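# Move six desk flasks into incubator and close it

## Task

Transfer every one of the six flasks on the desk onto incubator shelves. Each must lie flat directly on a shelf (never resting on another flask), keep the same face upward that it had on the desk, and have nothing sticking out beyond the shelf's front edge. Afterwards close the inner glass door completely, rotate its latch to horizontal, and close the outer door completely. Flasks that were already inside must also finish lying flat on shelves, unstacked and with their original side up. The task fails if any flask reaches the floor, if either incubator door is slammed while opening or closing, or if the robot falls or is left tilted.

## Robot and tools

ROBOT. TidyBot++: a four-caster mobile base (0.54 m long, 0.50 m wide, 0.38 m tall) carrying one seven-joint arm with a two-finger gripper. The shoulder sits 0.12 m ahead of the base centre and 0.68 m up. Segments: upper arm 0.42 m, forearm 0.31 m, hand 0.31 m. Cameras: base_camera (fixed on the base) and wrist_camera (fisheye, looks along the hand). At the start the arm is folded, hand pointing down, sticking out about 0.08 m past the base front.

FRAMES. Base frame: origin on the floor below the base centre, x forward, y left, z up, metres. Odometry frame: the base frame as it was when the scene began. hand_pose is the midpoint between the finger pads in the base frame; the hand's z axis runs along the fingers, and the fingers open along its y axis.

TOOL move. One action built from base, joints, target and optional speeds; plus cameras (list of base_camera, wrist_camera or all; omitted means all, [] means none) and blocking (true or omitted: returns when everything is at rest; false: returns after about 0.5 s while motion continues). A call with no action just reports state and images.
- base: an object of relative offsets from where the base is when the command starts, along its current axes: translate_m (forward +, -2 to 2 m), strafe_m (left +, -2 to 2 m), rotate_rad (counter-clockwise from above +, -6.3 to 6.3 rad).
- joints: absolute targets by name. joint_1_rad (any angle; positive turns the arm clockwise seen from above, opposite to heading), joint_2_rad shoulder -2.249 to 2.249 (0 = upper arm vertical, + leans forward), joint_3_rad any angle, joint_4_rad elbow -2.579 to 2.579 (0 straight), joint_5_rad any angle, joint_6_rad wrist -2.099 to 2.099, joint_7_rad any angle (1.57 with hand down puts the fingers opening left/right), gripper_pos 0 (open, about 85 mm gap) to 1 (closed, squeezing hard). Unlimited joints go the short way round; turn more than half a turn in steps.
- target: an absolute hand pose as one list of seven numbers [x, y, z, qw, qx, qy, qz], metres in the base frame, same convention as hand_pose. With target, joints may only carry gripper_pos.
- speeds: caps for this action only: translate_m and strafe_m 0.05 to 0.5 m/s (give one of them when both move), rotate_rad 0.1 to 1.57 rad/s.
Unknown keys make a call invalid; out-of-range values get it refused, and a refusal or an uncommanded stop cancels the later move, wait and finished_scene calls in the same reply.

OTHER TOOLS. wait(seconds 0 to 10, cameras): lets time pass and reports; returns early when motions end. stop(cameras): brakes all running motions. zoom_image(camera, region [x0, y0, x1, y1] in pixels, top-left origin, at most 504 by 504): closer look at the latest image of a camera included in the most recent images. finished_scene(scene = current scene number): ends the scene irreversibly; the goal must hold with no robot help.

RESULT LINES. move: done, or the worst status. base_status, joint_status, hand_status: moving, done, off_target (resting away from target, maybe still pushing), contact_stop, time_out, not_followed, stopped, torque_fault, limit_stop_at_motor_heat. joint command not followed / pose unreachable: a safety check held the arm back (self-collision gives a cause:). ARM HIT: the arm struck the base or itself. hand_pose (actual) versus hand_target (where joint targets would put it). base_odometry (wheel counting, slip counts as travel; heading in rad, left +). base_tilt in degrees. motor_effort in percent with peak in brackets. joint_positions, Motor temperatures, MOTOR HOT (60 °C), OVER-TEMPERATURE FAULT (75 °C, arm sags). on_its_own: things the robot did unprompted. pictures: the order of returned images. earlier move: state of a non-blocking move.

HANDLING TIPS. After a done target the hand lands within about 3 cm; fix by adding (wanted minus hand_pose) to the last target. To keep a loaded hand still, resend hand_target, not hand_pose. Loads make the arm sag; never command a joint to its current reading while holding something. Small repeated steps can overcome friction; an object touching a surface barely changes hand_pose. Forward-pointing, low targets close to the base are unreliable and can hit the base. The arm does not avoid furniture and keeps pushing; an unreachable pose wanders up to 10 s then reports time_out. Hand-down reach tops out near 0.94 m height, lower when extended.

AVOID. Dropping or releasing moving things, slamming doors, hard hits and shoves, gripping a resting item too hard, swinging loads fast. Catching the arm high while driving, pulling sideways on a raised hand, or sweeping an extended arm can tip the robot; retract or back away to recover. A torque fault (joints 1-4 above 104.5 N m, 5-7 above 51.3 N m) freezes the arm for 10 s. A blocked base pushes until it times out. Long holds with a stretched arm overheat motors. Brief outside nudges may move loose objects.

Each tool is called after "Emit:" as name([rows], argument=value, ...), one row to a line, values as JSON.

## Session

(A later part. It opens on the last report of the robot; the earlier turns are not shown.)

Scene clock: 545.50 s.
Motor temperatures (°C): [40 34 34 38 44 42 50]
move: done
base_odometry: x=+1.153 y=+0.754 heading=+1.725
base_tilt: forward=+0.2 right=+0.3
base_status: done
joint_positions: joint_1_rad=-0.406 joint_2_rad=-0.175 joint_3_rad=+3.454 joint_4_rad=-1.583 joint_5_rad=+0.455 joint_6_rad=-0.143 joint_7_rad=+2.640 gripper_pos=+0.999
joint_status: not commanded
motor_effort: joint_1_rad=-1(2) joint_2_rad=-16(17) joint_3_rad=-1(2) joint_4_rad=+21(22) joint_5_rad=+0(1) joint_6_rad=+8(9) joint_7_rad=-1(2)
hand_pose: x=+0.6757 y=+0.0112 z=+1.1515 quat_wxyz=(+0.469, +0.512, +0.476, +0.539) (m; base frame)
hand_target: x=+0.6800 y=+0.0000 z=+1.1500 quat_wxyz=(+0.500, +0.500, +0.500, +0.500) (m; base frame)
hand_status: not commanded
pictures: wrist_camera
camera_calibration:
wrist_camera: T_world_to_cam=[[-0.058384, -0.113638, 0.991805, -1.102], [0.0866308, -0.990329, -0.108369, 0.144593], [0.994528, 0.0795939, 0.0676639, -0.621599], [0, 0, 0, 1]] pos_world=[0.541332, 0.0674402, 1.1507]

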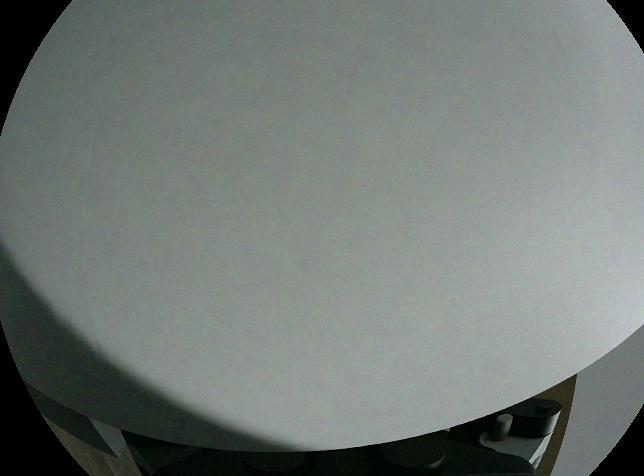

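Emit:
move(base={"strafe_m": -0.1}, speeds={"strafe_m": 0.2}, cameras=[])

Emit:
move(base={"translate_m": -0.15}, speeds={"translate_m": 0.3}, cameras=[])

Emit:
move(target=[0.68, 0.0, 1.14, 0, 0.7071, 0, 0.7071], cameras=[])

Emit:
move(target=[0.68, 0.0, 1.14, -0.5, 0.5, -0.5, 0.5], cameras=["wrist_camera"])

Scene clock: 547.03 s.
Motor temperatures (°C): [40 34 34 38 44 42 50]
move: done
base_odometry: x=+1.252 y=+0.770 heading=+1.725
base_tilt: forward=+0.2 right=+0.3
base_status: done
joint_positions: joint_1_rad=-0.408 joint_2_rad=-0.175 joint_3_rad=+3.458 joint_4_rad=-1.583 joint_5_rad=+0.455 joint_6_rad=-0.144 joint_7_rad=+2.640 gripper_pos=+0.999
joint_status: not commanded
motor_effort: joint_1_rad=+0(2) joint_2_rad=-16(19) joint_3_rad=+0(2) joint_4_rad=+21(22) joint_5_rad=+1(2) joint_6_rad=+8(9) joint_7_rad=-1(2)
hand_pose: x=+0.6759 y=+0.0104 z=+1.1512 quat_wxyz=(+0.469, +0.513, +0.476, +0.539) (m; base frame)
hand_target: x=+0.6800 y=+0.0000 z=+1.1500 quat_wxyz=(+0.500, +0.500, +0.500, +0.500) (m; base frame)
hand_status: not commanded
pictures: none
No camera images: "cameras" was empty.

Scene clock: 548.43 s.
Motor temperatures (°C): [40 34 34 38 44 42 50]
move: done
base_odometry: x=+1.275 y=+0.621 heading=+1.725
base_tilt: forward=+0.2 right=+0.3
base_status: done
joint_positions: joint_1_rad=-0.408 joint_2_rad=-0.173 joint_3_rad=+3.458 joint_4_rad=-1.582 joint_5_rad=+0.455 joint_6_rad=-0.145 joint_7_rad=+2.640 gripper_pos=+0.999
joint_status: not commanded
motor_effort: joint_1_rad=+0(1) joint_2_rad=-16(20) joint_3_rad=+0(1) joint_4_rad=+21(22) joint_5_rad=+0(1) joint_6_rad=+8(9) joint_7_rad=-1(2)
hand_pose: x=+0.6766 y=+0.0107 z=+1.1505 quat_wxyz=(+0.469, +0.513, +0.477, +0.538) (m; base frame)
hand_target: x=+0.6800 y=+0.0000 z=+1.1500 quat_wxyz=(+0.500, +0.500, +0.500, +0.500) (m; base frame)
hand_status: not commanded
pictures: none
No camera images: "cameras" was empty.

Scene clock: 550.50 s.
Motor temperatures (°C): [40 34 34 38 44 42 50]
move: done
base_odometry: x=+1.275 y=+0.621 heading=+1.725
base_tilt: forward=+0.2 right=+0.3
base_status: not commanded
joint_positions: joint_1_rad=-0.038 joint_2_rad=-0.173 joint_3_rad=+3.187 joint_4_rad=-1.582 joint_5_rad=+0.060 joint_6_rad=-0.145 joint_7_rad=+1.625 gripper_pos=+0.999
joint_status: not commanded
motor_effort: joint_1_rad=+0(1) joint_2_rad=-17(17) joint_3_rad=+1(1) joint_4_rad=+21(22) joint_5_rad=+1(1) joint_6_rad=+9(9) joint_7_rad=-1(2)
hand_pose: x=+0.6688 y=-0.0086 z=+1.1518 quat_wxyz=(+0.043, +0.701, +0.032, +0.712) (m; base frame)
hand_target: x=+0.6800 y=+0.0000 z=+1.1400 quat_wxyz=(+0.000, +0.707, +0.000, +0.707) (m; base frame)
hand_status: done (0.018 m and 6.2 deg from the pose sent, 0.015 m and 84.0 deg at the start)
pictures: none
No camera images: "cameras" was empty.

Scene clock: 552.53 s.
Motor temperatures (°C): [40 34 34 38 44 42 50]
move: done
base_odometry: x=+1.275 y=+0.621 heading=+1.725
base_tilt: forward=+0.2 right=+0.4
base_status: not commanded
joint_positions: joint_1_rad=+0.332 joint_2_rad=-0.173 joint_3_rad=+2.893 joint_4_rad=-1.582 joint_5_rad=-0.485 joint_6_rad=-0.145 joint_7_rad=+0.552 gripper_pos=+0.999
joint_status: not commanded
motor_effort: joint_1_rad=-1(1) joint_2_rad=-16(17) joint_3_rad=+1(2) joint_4_rad=+21(22) joint_5_rad=+1(1) joint_6_rad=+8(9) joint_7_rad=-1(2)
hand_pose: x=+0.6686 y=-0.0054 z=+1.1523 quat_wxyz=(-0.471, +0.517, -0.470, +0.539) (m; base frame)
hand_target: x=+0.6800 y=+0.0000 z=+1.1400 quat_wxyz=(-0.500, +0.500, -0.500, +0.500) (m; base frame)
hand_status: done (0.018 m and 6.8 deg from the pose sent, 0.018 m and 96.1 deg at the start)
pictures: wrist_camera
camera_calibration:
wrist_camera: T_world_to_cam=[[-0.0184008, -0.107568, -0.994027, 1.15644], [0.0725935, 0.991428, -0.10863, 0.149167], [0.997192, -0.0741589, -0.0104344, -0.525912], [0, 0, 0, 1]] pos_world=[0.534886, -0.0624933, 1.16025]

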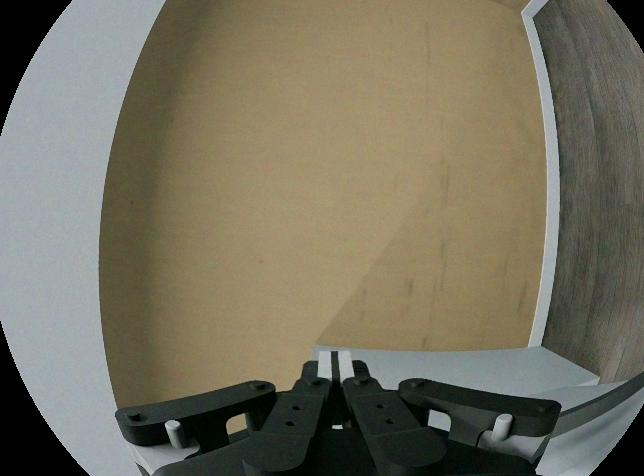

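Emit:
move(base={"translate_m": 0.145}, speeds={"translate_m": 0.25}, cameras=[])

Emit:
move(base={"strafe_m": 0.1}, speeds={"strafe_m": 0.15}, cameras=["wrist_camera"])

Emit:
move(base={"strafe_m": 0.06, "translate_m": -0.02}, speeds={"strafe_m": 0.1}, cameras=["wrist_camera"])

Scene clock: 554.07 s.
Motor temperatures (°C): [40 34 34 38 44 42 50]
move: done
base_odometry: x=+1.253 y=+0.765 heading=+1.725
base_tilt: forward=+0.2 right=+0.3
base_status: done
joint_positions: joint_1_rad=+0.334 joint_2_rad=-0.154 joint_3_rad=+2.890 joint_4_rad=-1.582 joint_5_rad=-0.487 joint_6_rad=-0.145 joint_7_rad=+0.549 gripper_pos=+0.999
joint_status: not commanded
motor_effort: joint_1_rad=-1(1) joint_2_rad=-16(20) joint_3_rad=+1(3) joint_4_rad=+21(22) joint_5_rad=+0(1) joint_6_rad=+8(8) joint_7_rad=-1(1)
hand_pose: x=+0.6769 y=-0.0074 z=+1.1425 quat_wxyz=(-0.470, +0.520, -0.476, +0.532) (m; base frame)
hand_target: x=+0.6800 y=+0.0000 z=+1.1400 quat_wxyz=(-0.500, +0.500, -0.500, +0.500) (m; base frame)
hand_status: not commanded
pictures: none
No camera images: "cameras" was empty.

Scene clock: 555.40 s.
Motor temperatures (°C): [40 34 34 38 44 42 50]
move: done
base_odometry: x=+1.154 y=+0.750 heading=+1.724
base_tilt: forward=+0.3 right=+0.3
base_status: done
joint_positions: joint_1_rad=+0.338 joint_2_rad=-0.154 joint_3_rad=+2.884 joint_4_rad=-1.582 joint_5_rad=-0.487 joint_6_rad=-0.145 joint_7_rad=+0.549 gripper_pos=+0.999
joint_status: not commanded
motor_effort: joint_1_rad=-1(2) joint_2_rad=-17(18) joint_3_rad=+2(3) joint_4_rad=+21(22) joint_5_rad=+0(1) joint_6_rad=+7(8) joint_7_rad=+0(1)
hand_pose: x=+0.6770 y=-0.0054 z=+1.1423 quat_wxyz=(-0.470, +0.521, -0.475, +0.531) (m; base frame)
hand_target: x=+0.6800 y=+0.0000 z=+1.1400 quat_wxyz=(-0.500, +0.500, -0.500, +0.500) (m; base frame)
hand_status: not commanded
pictures: wrist_camera
camera_calibration:
wrist_camera: T_world_to_cam=[[-0.0358295, -0.098768, -0.994465, 1.15897], [0.0668475, 0.992639, -0.100995, 0.142655], [0.99712, -0.0700961, -0.0289634, -0.513121], [0, 0, 0, 1]] pos_world=[0.543632, -0.0631042, 1.1521]

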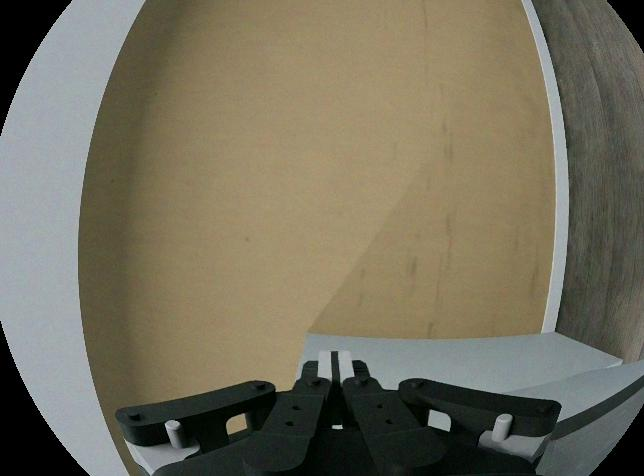

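Scene clock: 556.57 s.
Motor temperatures (°C): [40 34 34 38 44 42 50]
move: done
base_odometry: x=+1.097 y=+0.721 heading=+1.724
base_tilt: forward=+0.2 right=+0.3
base_status: done
joint_positions: joint_1_rad=+0.349 joint_2_rad=-0.154 joint_3_rad=+2.877 joint_4_rad=-1.582 joint_5_rad=-0.488 joint_6_rad=-0.145 joint_7_rad=+0.549 gripper_pos=+0.999
joint_status: not commanded
motor_effort: joint_1_rad=+0(6) joint_2_rad=-17(20) joint_3_rad=+2(5) joint_4_rad=+21(22) joint_5_rad=+0(1) joint_6_rad=+8(8) joint_7_rad=-1(1)
hand_pose: x=+0.6773 y=-0.0072 z=+1.1418 quat_wxyz=(-0.469, +0.520, -0.476, +0.532) (m; base frame)
hand_target: x=+0.6800 y=+0.0000 z=+1.1400 quat_wxyz=(-0.500, +0.500, -0.500, +0.500) (m; base frame)
hand_status: not commanded
pictures: wrist_camera
camera_calibration:
wrist_camera: T_world_to_cam=[[-0.0369044, -0.0984864, -0.994454, 1.15913], [0.0706627, 0.992384, -0.100904, 0.141729], [0.996817, -0.0739946, -0.0296641, -0.512495], [0, 0, 0, 1]] pos_world=[0.543626, -0.0644128, 1.1518]

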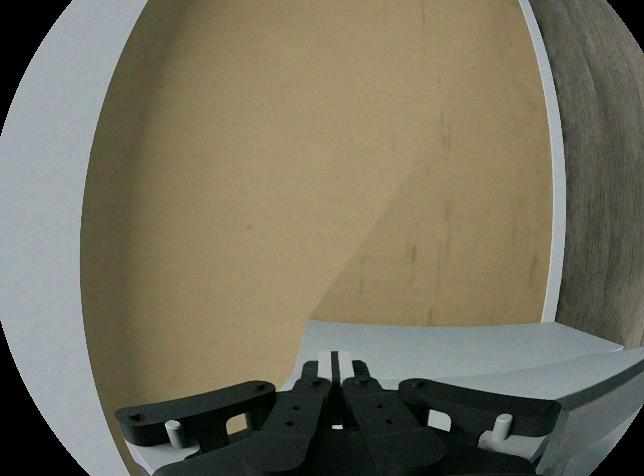

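Emit:
move(base={"strafe_m": 0.12, "translate_m": -0.034}, speeds={"strafe_m": 0.14}, cameras=["wrist_camera"])

Emit:
move(base={"strafe_m": 0.16, "translate_m": -0.012}, speeds={"strafe_m": 0.16}, cameras=["wrist_camera"])

Scene clock: 559.00 s.
Motor temperatures (°C): [40 34 34 38 44 42 50]
move: done
base_odometry: x=+0.984 y=+0.669 heading=+1.725
base_tilt: forward=+0.2 right=+0.3
base_status: done
joint_positions: joint_1_rad=+0.356 joint_2_rad=-0.153 joint_3_rad=+2.877 joint_4_rad=-1.582 joint_5_rad=-0.488 joint_6_rad=-0.145 joint_7_rad=+0.549 gripper_pos=+0.999
joint_status: not commanded
motor_effort: joint_1_rad=+0(7) joint_2_rad=-16(20) joint_3_rad=+2(7) joint_4_rad=+21(22) joint_5_rad=+0(1) joint_6_rad=+8(8) joint_7_rad=-1(1)
hand_pose: x=+0.6774 y=-0.0117 z=+1.1416 quat_wxyz=(-0.467, +0.518, -0.479, +0.533) (m; base frame)
hand_target: x=+0.6800 y=+0.0000 z=+1.1400 quat_wxyz=(-0.500, +0.500, -0.500, +0.500) (m; base frame)
hand_status: not commanded
pictures: wrist_camera
camera_calibration:
wrist_camera: T_world_to_cam=[[-0.0380352, -0.0975605, -0.994503, 1.1593], [0.0785033, 0.991855, -0.100303, 0.140235], [0.996188, -0.0818868, -0.0300666, -0.512178], [0, 0, 0, 1]] pos_world=[0.543311, -0.0679309, 1.1516]

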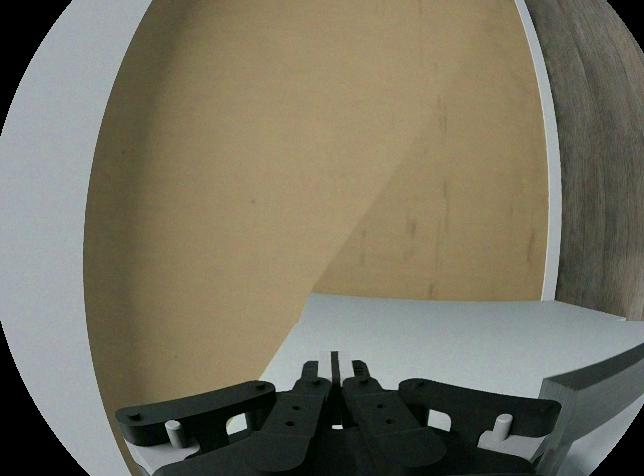

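Scene clock: 560.67 s.
Motor temperatures (°C): [40 34 34 38 44 42 50]
move: done
base_odometry: x=+0.827 y=+0.632 heading=+1.725
base_tilt: forward=+0.2 right=+0.3
base_status: done
joint_positions: joint_1_rad=+0.361 joint_2_rad=-0.152 joint_3_rad=+2.880 joint_4_rad=-1.582 joint_5_rad=-0.488 joint_6_rad=-0.145 joint_7_rad=+0.547 gripper_pos=+0.999
joint_status: not commanded
motor_effort: joint_1_rad=+0(8) joint_2_rad=-17(20) joint_3_rad=+2(7) joint_4_rad=+20(23) joint_5_rad=+0(1) joint_6_rad=+8(9) joint_7_rad=-1(1)
hand_pose: x=+0.6776 y=-0.0163 z=+1.1413 quat_wxyz=(-0.466, +0.516, -0.481, +0.534) (m; base frame)
hand_target: x=+0.6800 y=+0.0000 z=+1.1400 quat_wxyz=(-0.500, +0.500, -0.500, +0.500) (m; base frame)
hand_status: not commanded
pictures: wrist_camera
camera_calibration:
wrist_camera: T_world_to_cam=[[-0.0392538, -0.0947168, -0.99473, 1.15966], [0.0859771, 0.991485, -0.0978006, 0.136836], [0.995524, -0.0893631, -0.030776, -0.511632], [0, 0, 0, 1]] pos_world=[0.543098, -0.0715523, 1.15119]

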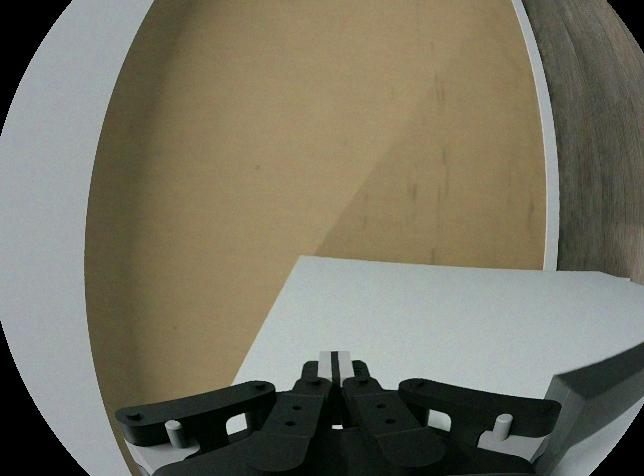

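Emit:
move(base={"strafe_m": 0.16, "translate_m": 0.025}, speeds={"strafe_m": 0.16}, cameras=["wrist_camera"])

Emit:
move(base={"strafe_m": 0.147, "translate_m": 0.068}, speeds={"strafe_m": 0.15}, cameras=["wrist_camera"])

Scene clock: 562.50 s.
Motor temperatures (°C): [40 34 34 38 44 42 50]
move: done
base_odometry: x=+0.665 y=+0.632 heading=+1.725
base_tilt: forward=+0.2 right=+0.3
base_status: done
joint_positions: joint_1_rad=+0.358 joint_2_rad=-0.152 joint_3_rad=+2.877 joint_4_rad=-1.582 joint_5_rad=-0.489 joint_6_rad=-0.145 joint_7_rad=+0.547 gripper_pos=+0.999
joint_status: not commanded
motor_effort: joint_1_rad=+0(9) joint_2_rad=-16(18) joint_3_rad=+2(9) joint_4_rad=+21(22) joint_5_rad=+0(1) joint_6_rad=+8(9) joint_7_rad=-1(1)
hand_pose: x=+0.6777 y=-0.0131 z=+1.1413 quat_wxyz=(-0.467, +0.517, -0.480, +0.533) (m; base frame)
hand_target: x=+0.6800 y=+0.0000 z=+1.1400 quat_wxyz=(-0.500, +0.500, -0.500, +0.500) (m; base frame)
hand_status: not commanded
pictures: wrist_camera
camera_calibration:
wrist_camera: T_world_to_cam=[[-0.0385278, -0.0947472, -0.994756, 1.15955], [0.0806316, 0.991954, -0.0976032, 0.137022], [0.995999, -0.0839691, -0.0305782, -0.511929], [0, 0, 0, 1]] pos_world=[0.543508, -0.0690413, 1.15119]

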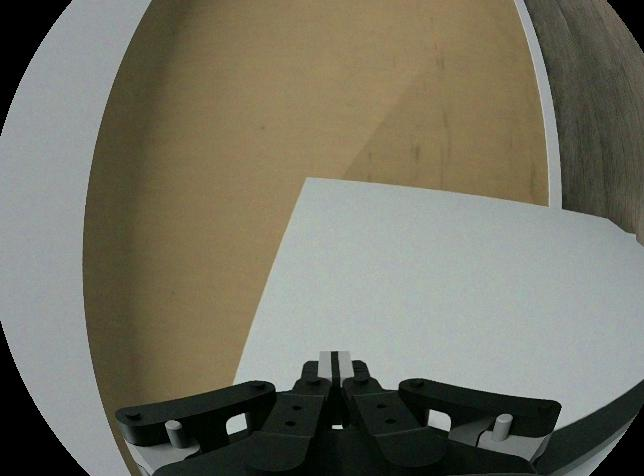

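Scene clock: 564.23 s.
Motor temperatures (°C): [40 34 34 38 44 42 50]
move: done
base_odometry: x=+0.509 y=+0.677 heading=+1.725
base_tilt: forward=+0.2 right=+0.3
base_status: done
joint_positions: joint_1_rad=+0.358 joint_2_rad=-0.152 joint_3_rad=+2.877 joint_4_rad=-1.582 joint_5_rad=-0.489 joint_6_rad=-0.145 joint_7_rad=+0.547 gripper_pos=+0.999
joint_status: not commanded
motor_effort: joint_1_rad=+0(2) joint_2_rad=-16(17) joint_3_rad=+2(3) joint_4_rad=+21(22) joint_5_rad=+0(1) joint_6_rad=+8(9) joint_7_rad=+0(1)
hand_pose: x=+0.6777 y=-0.0129 z=+1.1413 quat_wxyz=(-0.467, +0.517, -0.480, +0.533) (m; base frame)
hand_target: x=+0.6800 y=+0.0000 z=+1.1400 quat_wxyz=(-0.500, +0.500, -0.500, +0.500) (m; base frame)
hand_status: not commanded
pictures: wrist_camera
camera_calibration:
wrist_camera: T_world_to_cam=[[-0.0385002, -0.0947609, -0.994755, 1.15955], [0.0803347, 0.991978, -0.0976055, 0.136988], [0.996024, -0.0836712, -0.0305787, -0.511906], [0, 0, 0, 1]] pos_world=[0.543508, -0.0688406, 1.15119]

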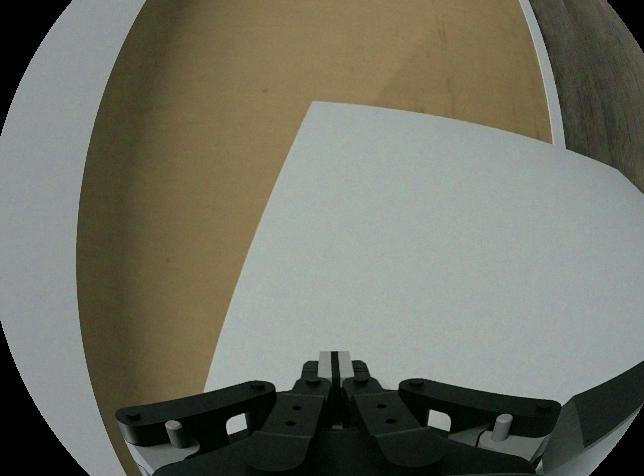

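Emit:
move(base={"strafe_m": 0.122, "translate_m": 0.103}, speeds={"strafe_m": 0.12}, cameras=["wrist_camera"])

Emit:
move(base={"strafe_m": 0.07, "translate_m": 0.1}, speeds={"translate_m": 0.1}, cameras=["wrist_camera"])

Scene clock: 566.27 s.
Motor temperatures (°C): [40 34 34 38 44 42 50]
move: done
base_odometry: x=+0.373 y=+0.760 heading=+1.725
base_tilt: forward=+0.2 right=+0.3
base_status: done
joint_positions: joint_1_rad=+0.360 joint_2_rad=-0.153 joint_3_rad=+2.880 joint_4_rad=-1.582 joint_5_rad=-0.489 joint_6_rad=-0.145 joint_7_rad=+0.547 gripper_pos=+0.999
joint_status: not commanded
motor_effort: joint_1_rad=-1(6) joint_2_rad=-16(19) joint_3_rad=+1(5) joint_4_rad=+21(22) joint_5_rad=+0(1) joint_6_rad=+8(9) joint_7_rad=-1(2)
hand_pose: x=+0.6772 y=-0.0156 z=+1.1418 quat_wxyz=(-0.466, +0.515, -0.481, +0.534) (m; base frame)
hand_target: x=+0.6800 y=+0.0000 z=+1.1400 quat_wxyz=(-0.500, +0.500, -0.500, +0.500) (m; base frame)
hand_status: not commanded
pictures: wrist_camera
camera_calibration:
wrist_camera: T_world_to_cam=[[-0.0381425, -0.0945393, -0.99479, 1.1595], [0.0850874, 0.991592, -0.0974978, 0.136338], [0.995643, -0.088363, -0.0297777, -0.512405], [0, 0, 0, 1]] pos_world=[0.542798, -0.0708506, 1.15149]

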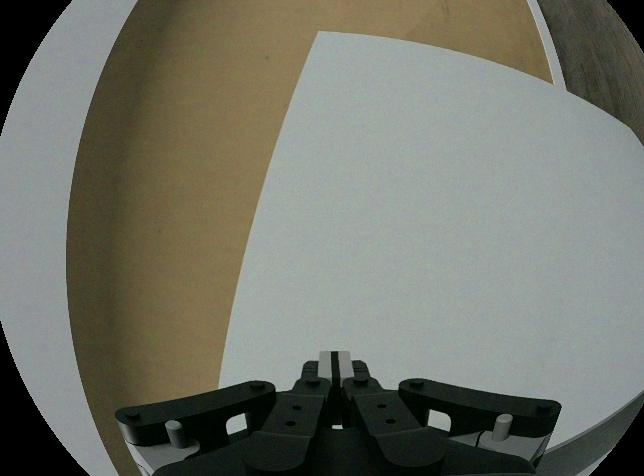

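Scene clock: 568.03 s.
Motor temperatures (°C): [40 34 34 38 44 42 50]
move: done
base_odometry: x=+0.288 y=+0.848 heading=+1.725
base_tilt: forward=+0.2 right=+0.3
base_status: done
joint_positions: joint_1_rad=+0.360 joint_2_rad=-0.153 joint_3_rad=+2.879 joint_4_rad=-1.582 joint_5_rad=-0.489 joint_6_rad=-0.145 joint_7_rad=+0.547 gripper_pos=+0.999
joint_status: not commanded
motor_effort: joint_1_rad=+0(6) joint_2_rad=-17(20) joint_3_rad=+1(4) joint_4_rad=+21(23) joint_5_rad=+0(1) joint_6_rad=+8(8) joint_7_rad=-1(1)
hand_pose: x=+0.6772 y=-0.0147 z=+1.1419 quat_wxyz=(-0.467, +0.516, -0.481, +0.534) (m; base frame)
hand_target: x=+0.6800 y=+0.0000 z=+1.1400 quat_wxyz=(-0.500, +0.500, -0.500, +0.500) (m; base frame)
hand_status: not commanded
pictures: wrist_camera
camera_calibration:
wrist_camera: T_world_to_cam=[[-0.0378027, -0.0946122, -0.994796, 1.15948], [0.0836159, 0.991717, -0.0974968, 0.136456], [0.995781, -0.0868664, -0.0295785, -0.512541], [0, 0, 0, 1]] pos_world=[0.5428, -0.0701474, 1.15159]

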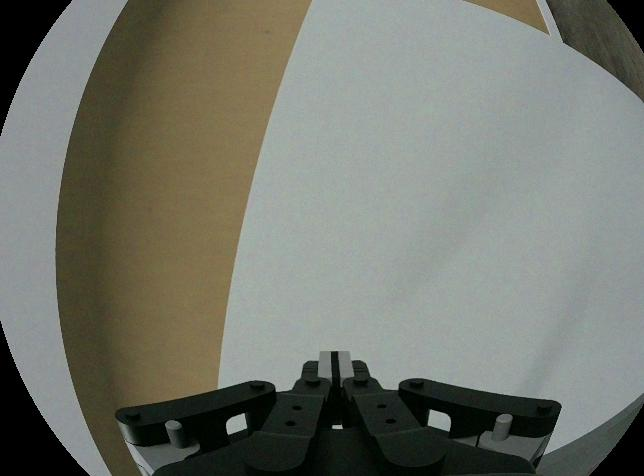

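Emit:
move(base={"strafe_m": 0.05, "translate_m": 0.1}, speeds={"translate_m": 0.08}, cameras=["wrist_camera"])

Emit:
move(base={"strafe_m": 0.02, "translate_m": 0.07}, speeds={"translate_m": 0.07}, cameras=["wrist_camera"])

Scene clock: 570.20 s.
Motor temperatures (°C): [40 34 34 38 44 42 50]
move: done
base_odometry: x=+0.223 y=+0.939 heading=+1.725
base_tilt: forward=+0.2 right=+0.3
base_status: done
joint_positions: joint_1_rad=+0.359 joint_2_rad=-0.153 joint_3_rad=+2.878 joint_4_rad=-1.582 joint_5_rad=-0.489 joint_6_rad=-0.145 joint_7_rad=+0.547 gripper_pos=+0.999
joint_status: not commanded
motor_effort: joint_1_rad=-1(4) joint_2_rad=-16(19) joint_3_rad=+2(3) joint_4_rad=+21(22) joint_5_rad=+0(1) joint_6_rad=+8(9) joint_7_rad=+0(1)
hand_pose: x=+0.6772 y=-0.0143 z=+1.1419 quat_wxyz=(-0.467, +0.516, -0.480, +0.534) (m; base frame)
hand_target: x=+0.6800 y=+0.0000 z=+1.1400 quat_wxyz=(-0.500, +0.500, -0.500, +0.500) (m; base frame)
hand_status: not commanded
pictures: wrist_camera
camera_calibration:
wrist_camera: T_world_to_cam=[[-0.0377432, -0.094743, -0.994786, 1.15946], [0.0829125, 0.991766, -0.0976011, 0.136654], [0.995842, -0.086164, -0.0295771, -0.512602], [0, 0, 0, 1]] pos_world=[0.542902, -0.0698457, 1.15159]

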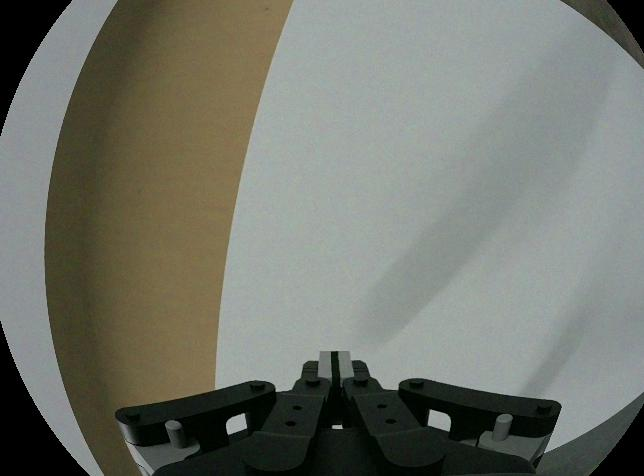

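Scene clock: 571.73 s.
Motor temperatures (°C): [40 34 34 38 44 42 50]
move: done
base_odometry: x=+0.192 y=+1.005 heading=+1.725
base_tilt: forward=+0.2 right=+0.3
base_status: done
joint_positions: joint_1_rad=+0.359 joint_2_rad=-0.154 joint_3_rad=+2.878 joint_4_rad=-1.583 joint_5_rad=-0.489 joint_6_rad=-0.145 joint_7_rad=+0.547 gripper_pos=+0.999
joint_status: not commanded
motor_effort: joint_1_rad=+0(2) joint_2_rad=-16(20) joint_3_rad=+1(2) joint_4_rad=+21(23) joint_5_rad=+0(1) joint_6_rad=+8(9) joint_7_rad=-1(1)
hand_pose: x=+0.6770 y=-0.0142 z=+1.1421 quat_wxyz=(-0.467, +0.516, -0.480, +0.534) (m; base frame)
hand_target: x=+0.6800 y=+0.0000 z=+1.1400 quat_wxyz=(-0.500, +0.500, -0.500, +0.500) (m; base frame)
hand_status: not commanded
pictures: wrist_camera
camera_calibration:
wrist_camera: T_world_to_cam=[[-0.0374538, -0.0948662, -0.994785, 1.1594], [0.0829387, 0.991754, -0.0976998, 0.13668], [0.995851, -0.0861654, -0.0292769, -0.512741], [0, 0, 0, 1]] pos_world=[0.542701, -0.0697455, 1.15169]

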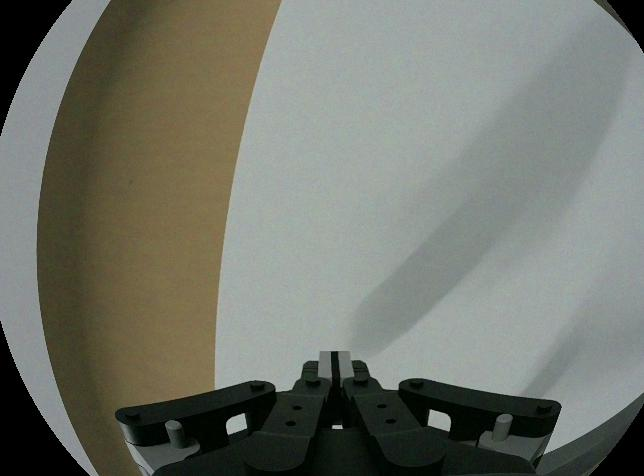

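Emit:
move(base={"strafe_m": 0.012, "translate_m": 0.06}, speeds={"translate_m": 0.06}, cameras=["wrist_camera"])

Emit:
move(base={"translate_m": 0.04}, speeds={"translate_m": 0.05}, cameras=["wrist_camera"])

Scene clock: 573.40 s.
Motor temperatures (°C): [40 34 34 38 44 42 50]
move: done
base_odometry: x=+0.171 y=+1.063 heading=+1.725
base_tilt: forward=+0.2 right=+0.3
base_status: done
joint_positions: joint_1_rad=+0.359 joint_2_rad=-0.154 joint_3_rad=+2.878 joint_4_rad=-1.583 joint_5_rad=-0.489 joint_6_rad=-0.145 joint_7_rad=+0.547 gripper_pos=+0.999
joint_status: not commanded
motor_effort: joint_1_rad=-1(1) joint_2_rad=-16(19) joint_3_rad=+1(2) joint_4_rad=+20(22) joint_5_rad=+0(1) joint_6_rad=+8(8) joint_7_rad=+0(1)
hand_pose: x=+0.6770 y=-0.0142 z=+1.1420 quat_wxyz=(-0.467, +0.516, -0.480, +0.534) (m; base frame)
hand_target: x=+0.6800 y=+0.0000 z=+1.1400 quat_wxyz=(-0.500, +0.500, -0.500, +0.500) (m; base frame)
hand_status: not commanded
pictures: wrist_camera
camera_calibration:
wrist_camera: T_world_to_cam=[[-0.0375529, -0.094858, -0.994782, 1.15945], [0.082929, 0.991755, -0.0976999, 0.136685], [0.995848, -0.0861652, -0.0293768, -0.512624], [0, 0, 0, 1]] pos_world=[0.542701, -0.0697455, 1.15169]

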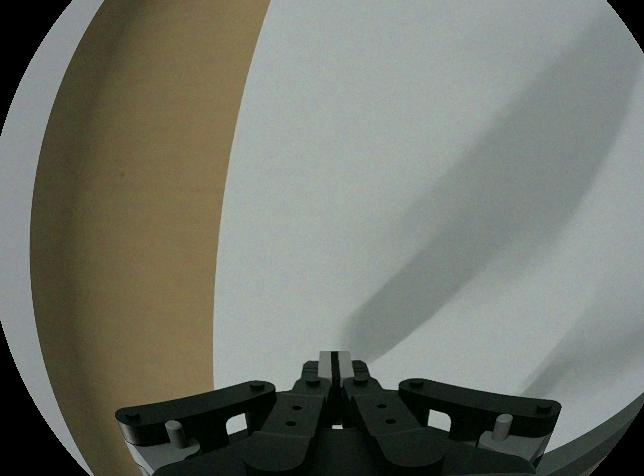

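Scene clock: 574.67 s.
Motor temperatures (°C): [40 34 34 38 44 42 50]
move: done
base_odometry: x=+0.165 y=+1.103 heading=+1.726
base_tilt: forward=+0.2 right=+0.3
base_status: done
joint_positions: joint_1_rad=+0.359 joint_2_rad=-0.153 joint_3_rad=+2.878 joint_4_rad=-1.583 joint_5_rad=-0.489 joint_6_rad=-0.145 joint_7_rad=+0.547 gripper_pos=+0.999
joint_status: not commanded
motor_effort: joint_1_rad=+0(1) joint_2_rad=-16(20) joint_3_rad=+1(2) joint_4_rad=+21(23) joint_5_rad=+0(1) joint_6_rad=+8(9) joint_7_rad=-1(1)
hand_pose: x=+0.6774 y=-0.0144 z=+1.1415 quat_wxyz=(-0.467, +0.516, -0.481, +0.534) (m; base frame)
hand_target: x=+0.6800 y=+0.0000 z=+1.1400 quat_wxyz=(-0.500, +0.500, -0.500, +0.500) (m; base frame)
hand_status: not commanded
pictures: wrist_camera
camera_calibration:
wrist_camera: T_world_to_cam=[[-0.0384238, -0.0944818, -0.994785, 1.15955], [0.0828588, 0.99179, -0.0973978, 0.136496], [0.99582, -0.0861691, -0.0302797, -0.512099], [0, 0, 0, 1]] pos_world=[0.543203, -0.0699463, 1.15129]

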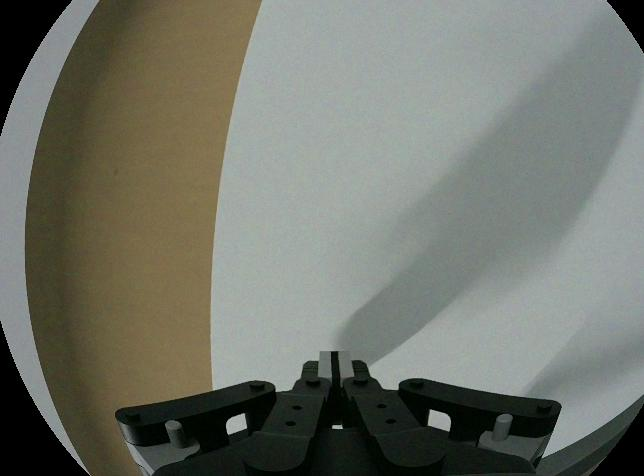

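Emit:
move(base={"translate_m": 0.03}, speeds={"translate_m": 0.05}, cameras=[])

Emit:
move(base={"translate_m": 0.03}, speeds={"translate_m": 0.05}, cameras=["wrist_camera"])

Scene clock: 575.80 s.
Motor temperatures (°C): [40 34 34 38 44 42 50]
move: done
base_odometry: x=+0.160 y=+1.132 heading=+1.726
base_tilt: forward=+0.2 right=+0.3
base_status: done
joint_positions: joint_1_rad=+0.359 joint_2_rad=-0.186 joint_3_rad=+2.878 joint_4_rad=-1.584 joint_5_rad=-0.489 joint_6_rad=-0.147 joint_7_rad=+0.547 gripper_pos=+0.999
joint_status: not commanded
motor_effort: joint_1_rad=+0(2) joint_2_rad=-8(18) joint_3_rad=+1(2) joint_4_rad=+23(26) joint_5_rad=-1(1) joint_6_rad=+10(12) joint_7_rad=-1(1)
hand_pose: x=+0.6632 y=-0.0086 z=+1.1571 quat_wxyz=(-0.471, +0.512, -0.471, +0.543) (m; base frame)
hand_target: x=+0.6800 y=+0.0000 z=+1.1400 quat_wxyz=(-0.500, +0.500, -0.500, +0.500) (m; base frame)
hand_status: not commanded
pictures: none
No camera images: "cameras" was empty.

Scene clock: 576.80 s.
Motor temperatures (°C): [40 34 34 38 44 42 50]
move: done
base_odometry: x=+0.155 y=+1.161 heading=+1.726
base_tilt: forward=+0.2 right=+0.3
base_status: done
joint_positions: joint_1_rad=+0.360 joint_2_rad=-0.249 joint_3_rad=+2.879 joint_4_rad=-1.589 joint_5_rad=-0.489 joint_6_rad=-0.150 joint_7_rad=+0.547 gripper_pos=+0.999
joint_status: not commanded
motor_effort: joint_1_rad=+0(4) joint_2_rad=+9(12) joint_3_rad=+1(4) joint_4_rad=+22(27) joint_5_rad=-1(2) joint_6_rad=+10(13) joint_7_rad=+0(1)
hand_pose: x=+0.6347 y=+0.0017 z=+1.1846 quat_wxyz=(-0.477, +0.502, -0.453, +0.561) (m; base frame)
hand_target: x=+0.6800 y=+0.0000 z=+1.1400 quat_wxyz=(-0.500, +0.500, -0.500, +0.500) (m; base frame)
hand_status: not commanded
pictures: wrist_camera
camera_calibration:
wrist_camera: T_world_to_cam=[[0.0399998, -0.126843, -0.991116, 1.14826], [0.0906978, 0.988276, -0.122819, 0.153406], [0.995075, -0.0849793, 0.0510352, -0.562646], [0, 0, 0, 1]] pos_world=[0.500031, -0.0537729, 1.18561]

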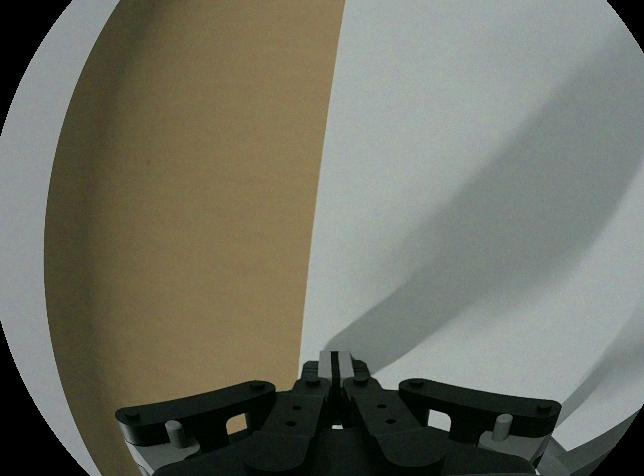

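Emit:
move(base={"translate_m": -0.35}, speeds={"translate_m": 0.3}, cameras=[])

Emit:
move(base={"strafe_m": 0.1}, target=[0.64, 0.0, 1.0, 0, 0.7071, 0, 0.7071])

Scene clock: 579.07 s.
Motor temperatures (°C): [40 34 34 38 44 42 50]
move: done
base_odometry: x=+0.209 y=+0.815 heading=+1.726
base_tilt: forward=+0.2 right=+0.3
base_status: done
joint_positions: joint_1_rad=+0.356 joint_2_rad=-0.138 joint_3_rad=+2.875 joint_4_rad=-1.577 joint_5_rad=-0.491 joint_6_rad=-0.145 joint_7_rad=+0.547 gripper_pos=+0.999
joint_status: not commanded
motor_effort: joint_1_rad=+0(4) joint_2_rad=-17(23) joint_3_rad=+1(4) joint_4_rad=+22(24) joint_5_rad=+0(1) joint_6_rad=+8(10) joint_7_rad=-1(1)
hand_pose: x=+0.6836 y=-0.0128 z=+1.1373 quat_wxyz=(-0.468, +0.518, -0.482, +0.528) (m; base frame)
hand_target: x=+0.6800 y=+0.0000 z=+1.1400 quat_wxyz=(-0.500, +0.500, -0.500, +0.500) (m; base frame)
hand_status: not commanded
pictures: none
No camera images: "cameras" was empty.

Scene clock: 581.23 s.
Motor temperatures (°C): [40 34 34 38 44 42 50]
move: done
base_odometry: x=+0.110 y=+0.800 heading=+1.726
base_tilt: forward=+0.2 right=+0.3
base_status: done
joint_positions: joint_1_rad=+0.008 joint_2_rad=-0.189 joint_3_rad=+3.130 joint_4_rad=-2.066 joint_5_rad=-0.055 joint_6_rad=+0.262 joint_7_rad=+1.518 gripper_pos=+0.999
joint_status: not commanded
motor_effort: joint_1_rad=+0(3) joint_2_rad=-16(21) joint_3_rad=+1(3) joint_4_rad=+20(22) joint_5_rad=+0(2) joint_6_rad=+9(9) joint_7_rad=-1(2)
hand_pose: x=+0.6506 y=-0.0007 z=+0.9862 quat_wxyz=(-0.032, +0.722, -0.041, +0.690) (m; base frame)
hand_target: x=+0.6400 y=+0.0000 z=+1.0000 quat_wxyz=(+0.000, +0.707, +0.000, +0.707) (m; base frame)
hand_status: done (0.017 m and 6.5 deg from the pose sent, 0.145 m and 84.5 deg at the start)
pictures: base_camera, wrist_camera
camera_calibration:
wrist_camera: T_world_to_cam=[[-0.0567644, -0.992575, -0.107572, 0.141556], [0.00769544, 0.107308, -0.994196, 1.04278], [0.998358, -0.0572627, 0.00154706, -0.521838], [0, 0, 0, 1]] pos_world=[0.520992, -0.00127508, 1.05276]

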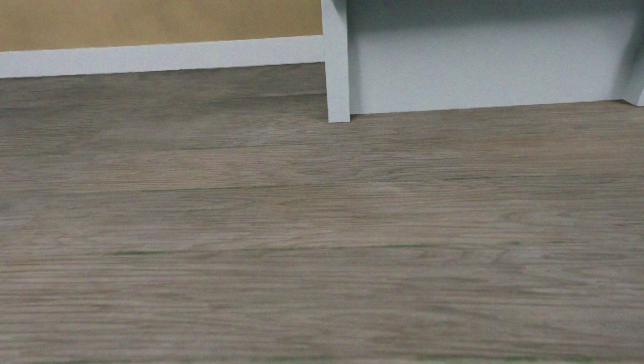

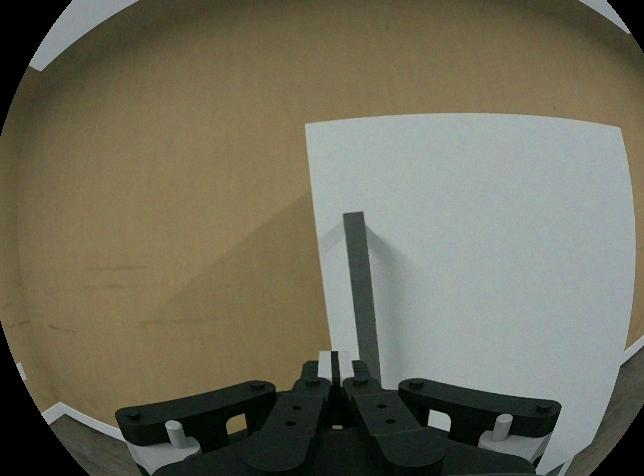

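Emit:
move(base={"strafe_m": 0.6, "rotate_rad": -0.6}, cameras=["wrist_camera"])

Emit:
zoom_image(camera="wrist_camera", region=[220, 80, 480, 370])

Scene clock: 584.07 s.
Motor temperatures (°C): [40 34 34 38 44 42 50]
move: done
base_odometry: x=-0.483 y=+0.707 heading=+1.126
base_tilt: forward=+0.2 right=+0.3
base_status: done
joint_positions: joint_1_rad=+0.001 joint_2_rad=-0.198 joint_3_rad=+3.143 joint_4_rad=-2.067 joint_5_rad=-0.052 joint_6_rad=+0.264 joint_7_rad=+1.520 gripper_pos=+0.999
joint_status: not commanded
motor_effort: joint_1_rad=-1(2) joint_2_rad=-15(18) joint_3_rad=+0(2) joint_4_rad=+20(21) joint_5_rad=+0(2) joint_6_rad=+9(9) joint_7_rad=-1(2)
hand_pose: x=+0.6477 y=-0.0038 z=+0.9916 quat_wxyz=(-0.030, +0.718, -0.042, +0.694) (m; base frame)
hand_target: x=+0.6400 y=+0.0000 z=+1.0000 quat_wxyz=(+0.000, +0.707, +0.000, +0.707) (m; base frame)
hand_status: not commanded
pictures: wrist_camera
camera_calibration:
wrist_camera: T_world_to_cam=[[-0.0594519, -0.992622, -0.105671, 0.138867], [0.019328, 0.104693, -0.994317, 1.04106], [0.998044, -0.0611565, 0.0129612, -0.530277], [0, 0, 0, 1]] pos_world=[0.517374, -0.00357842, 1.05669]

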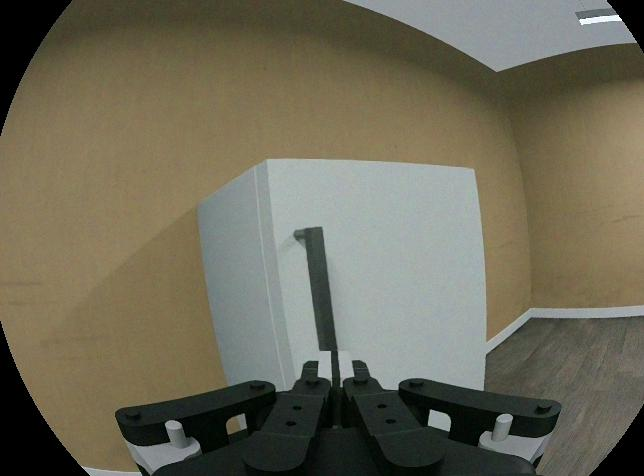

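Scaled by 1.738.

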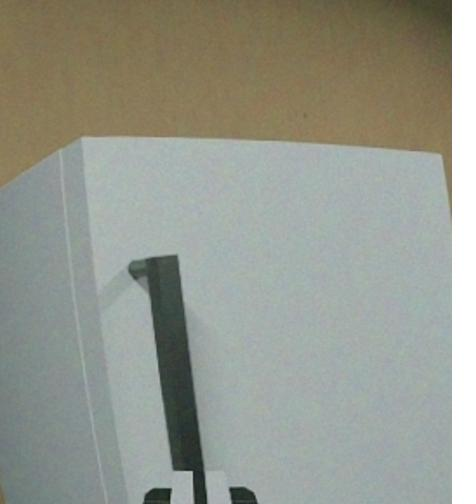

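Emit:
finished_scene(scene=1)

The scene is finished: the task was done.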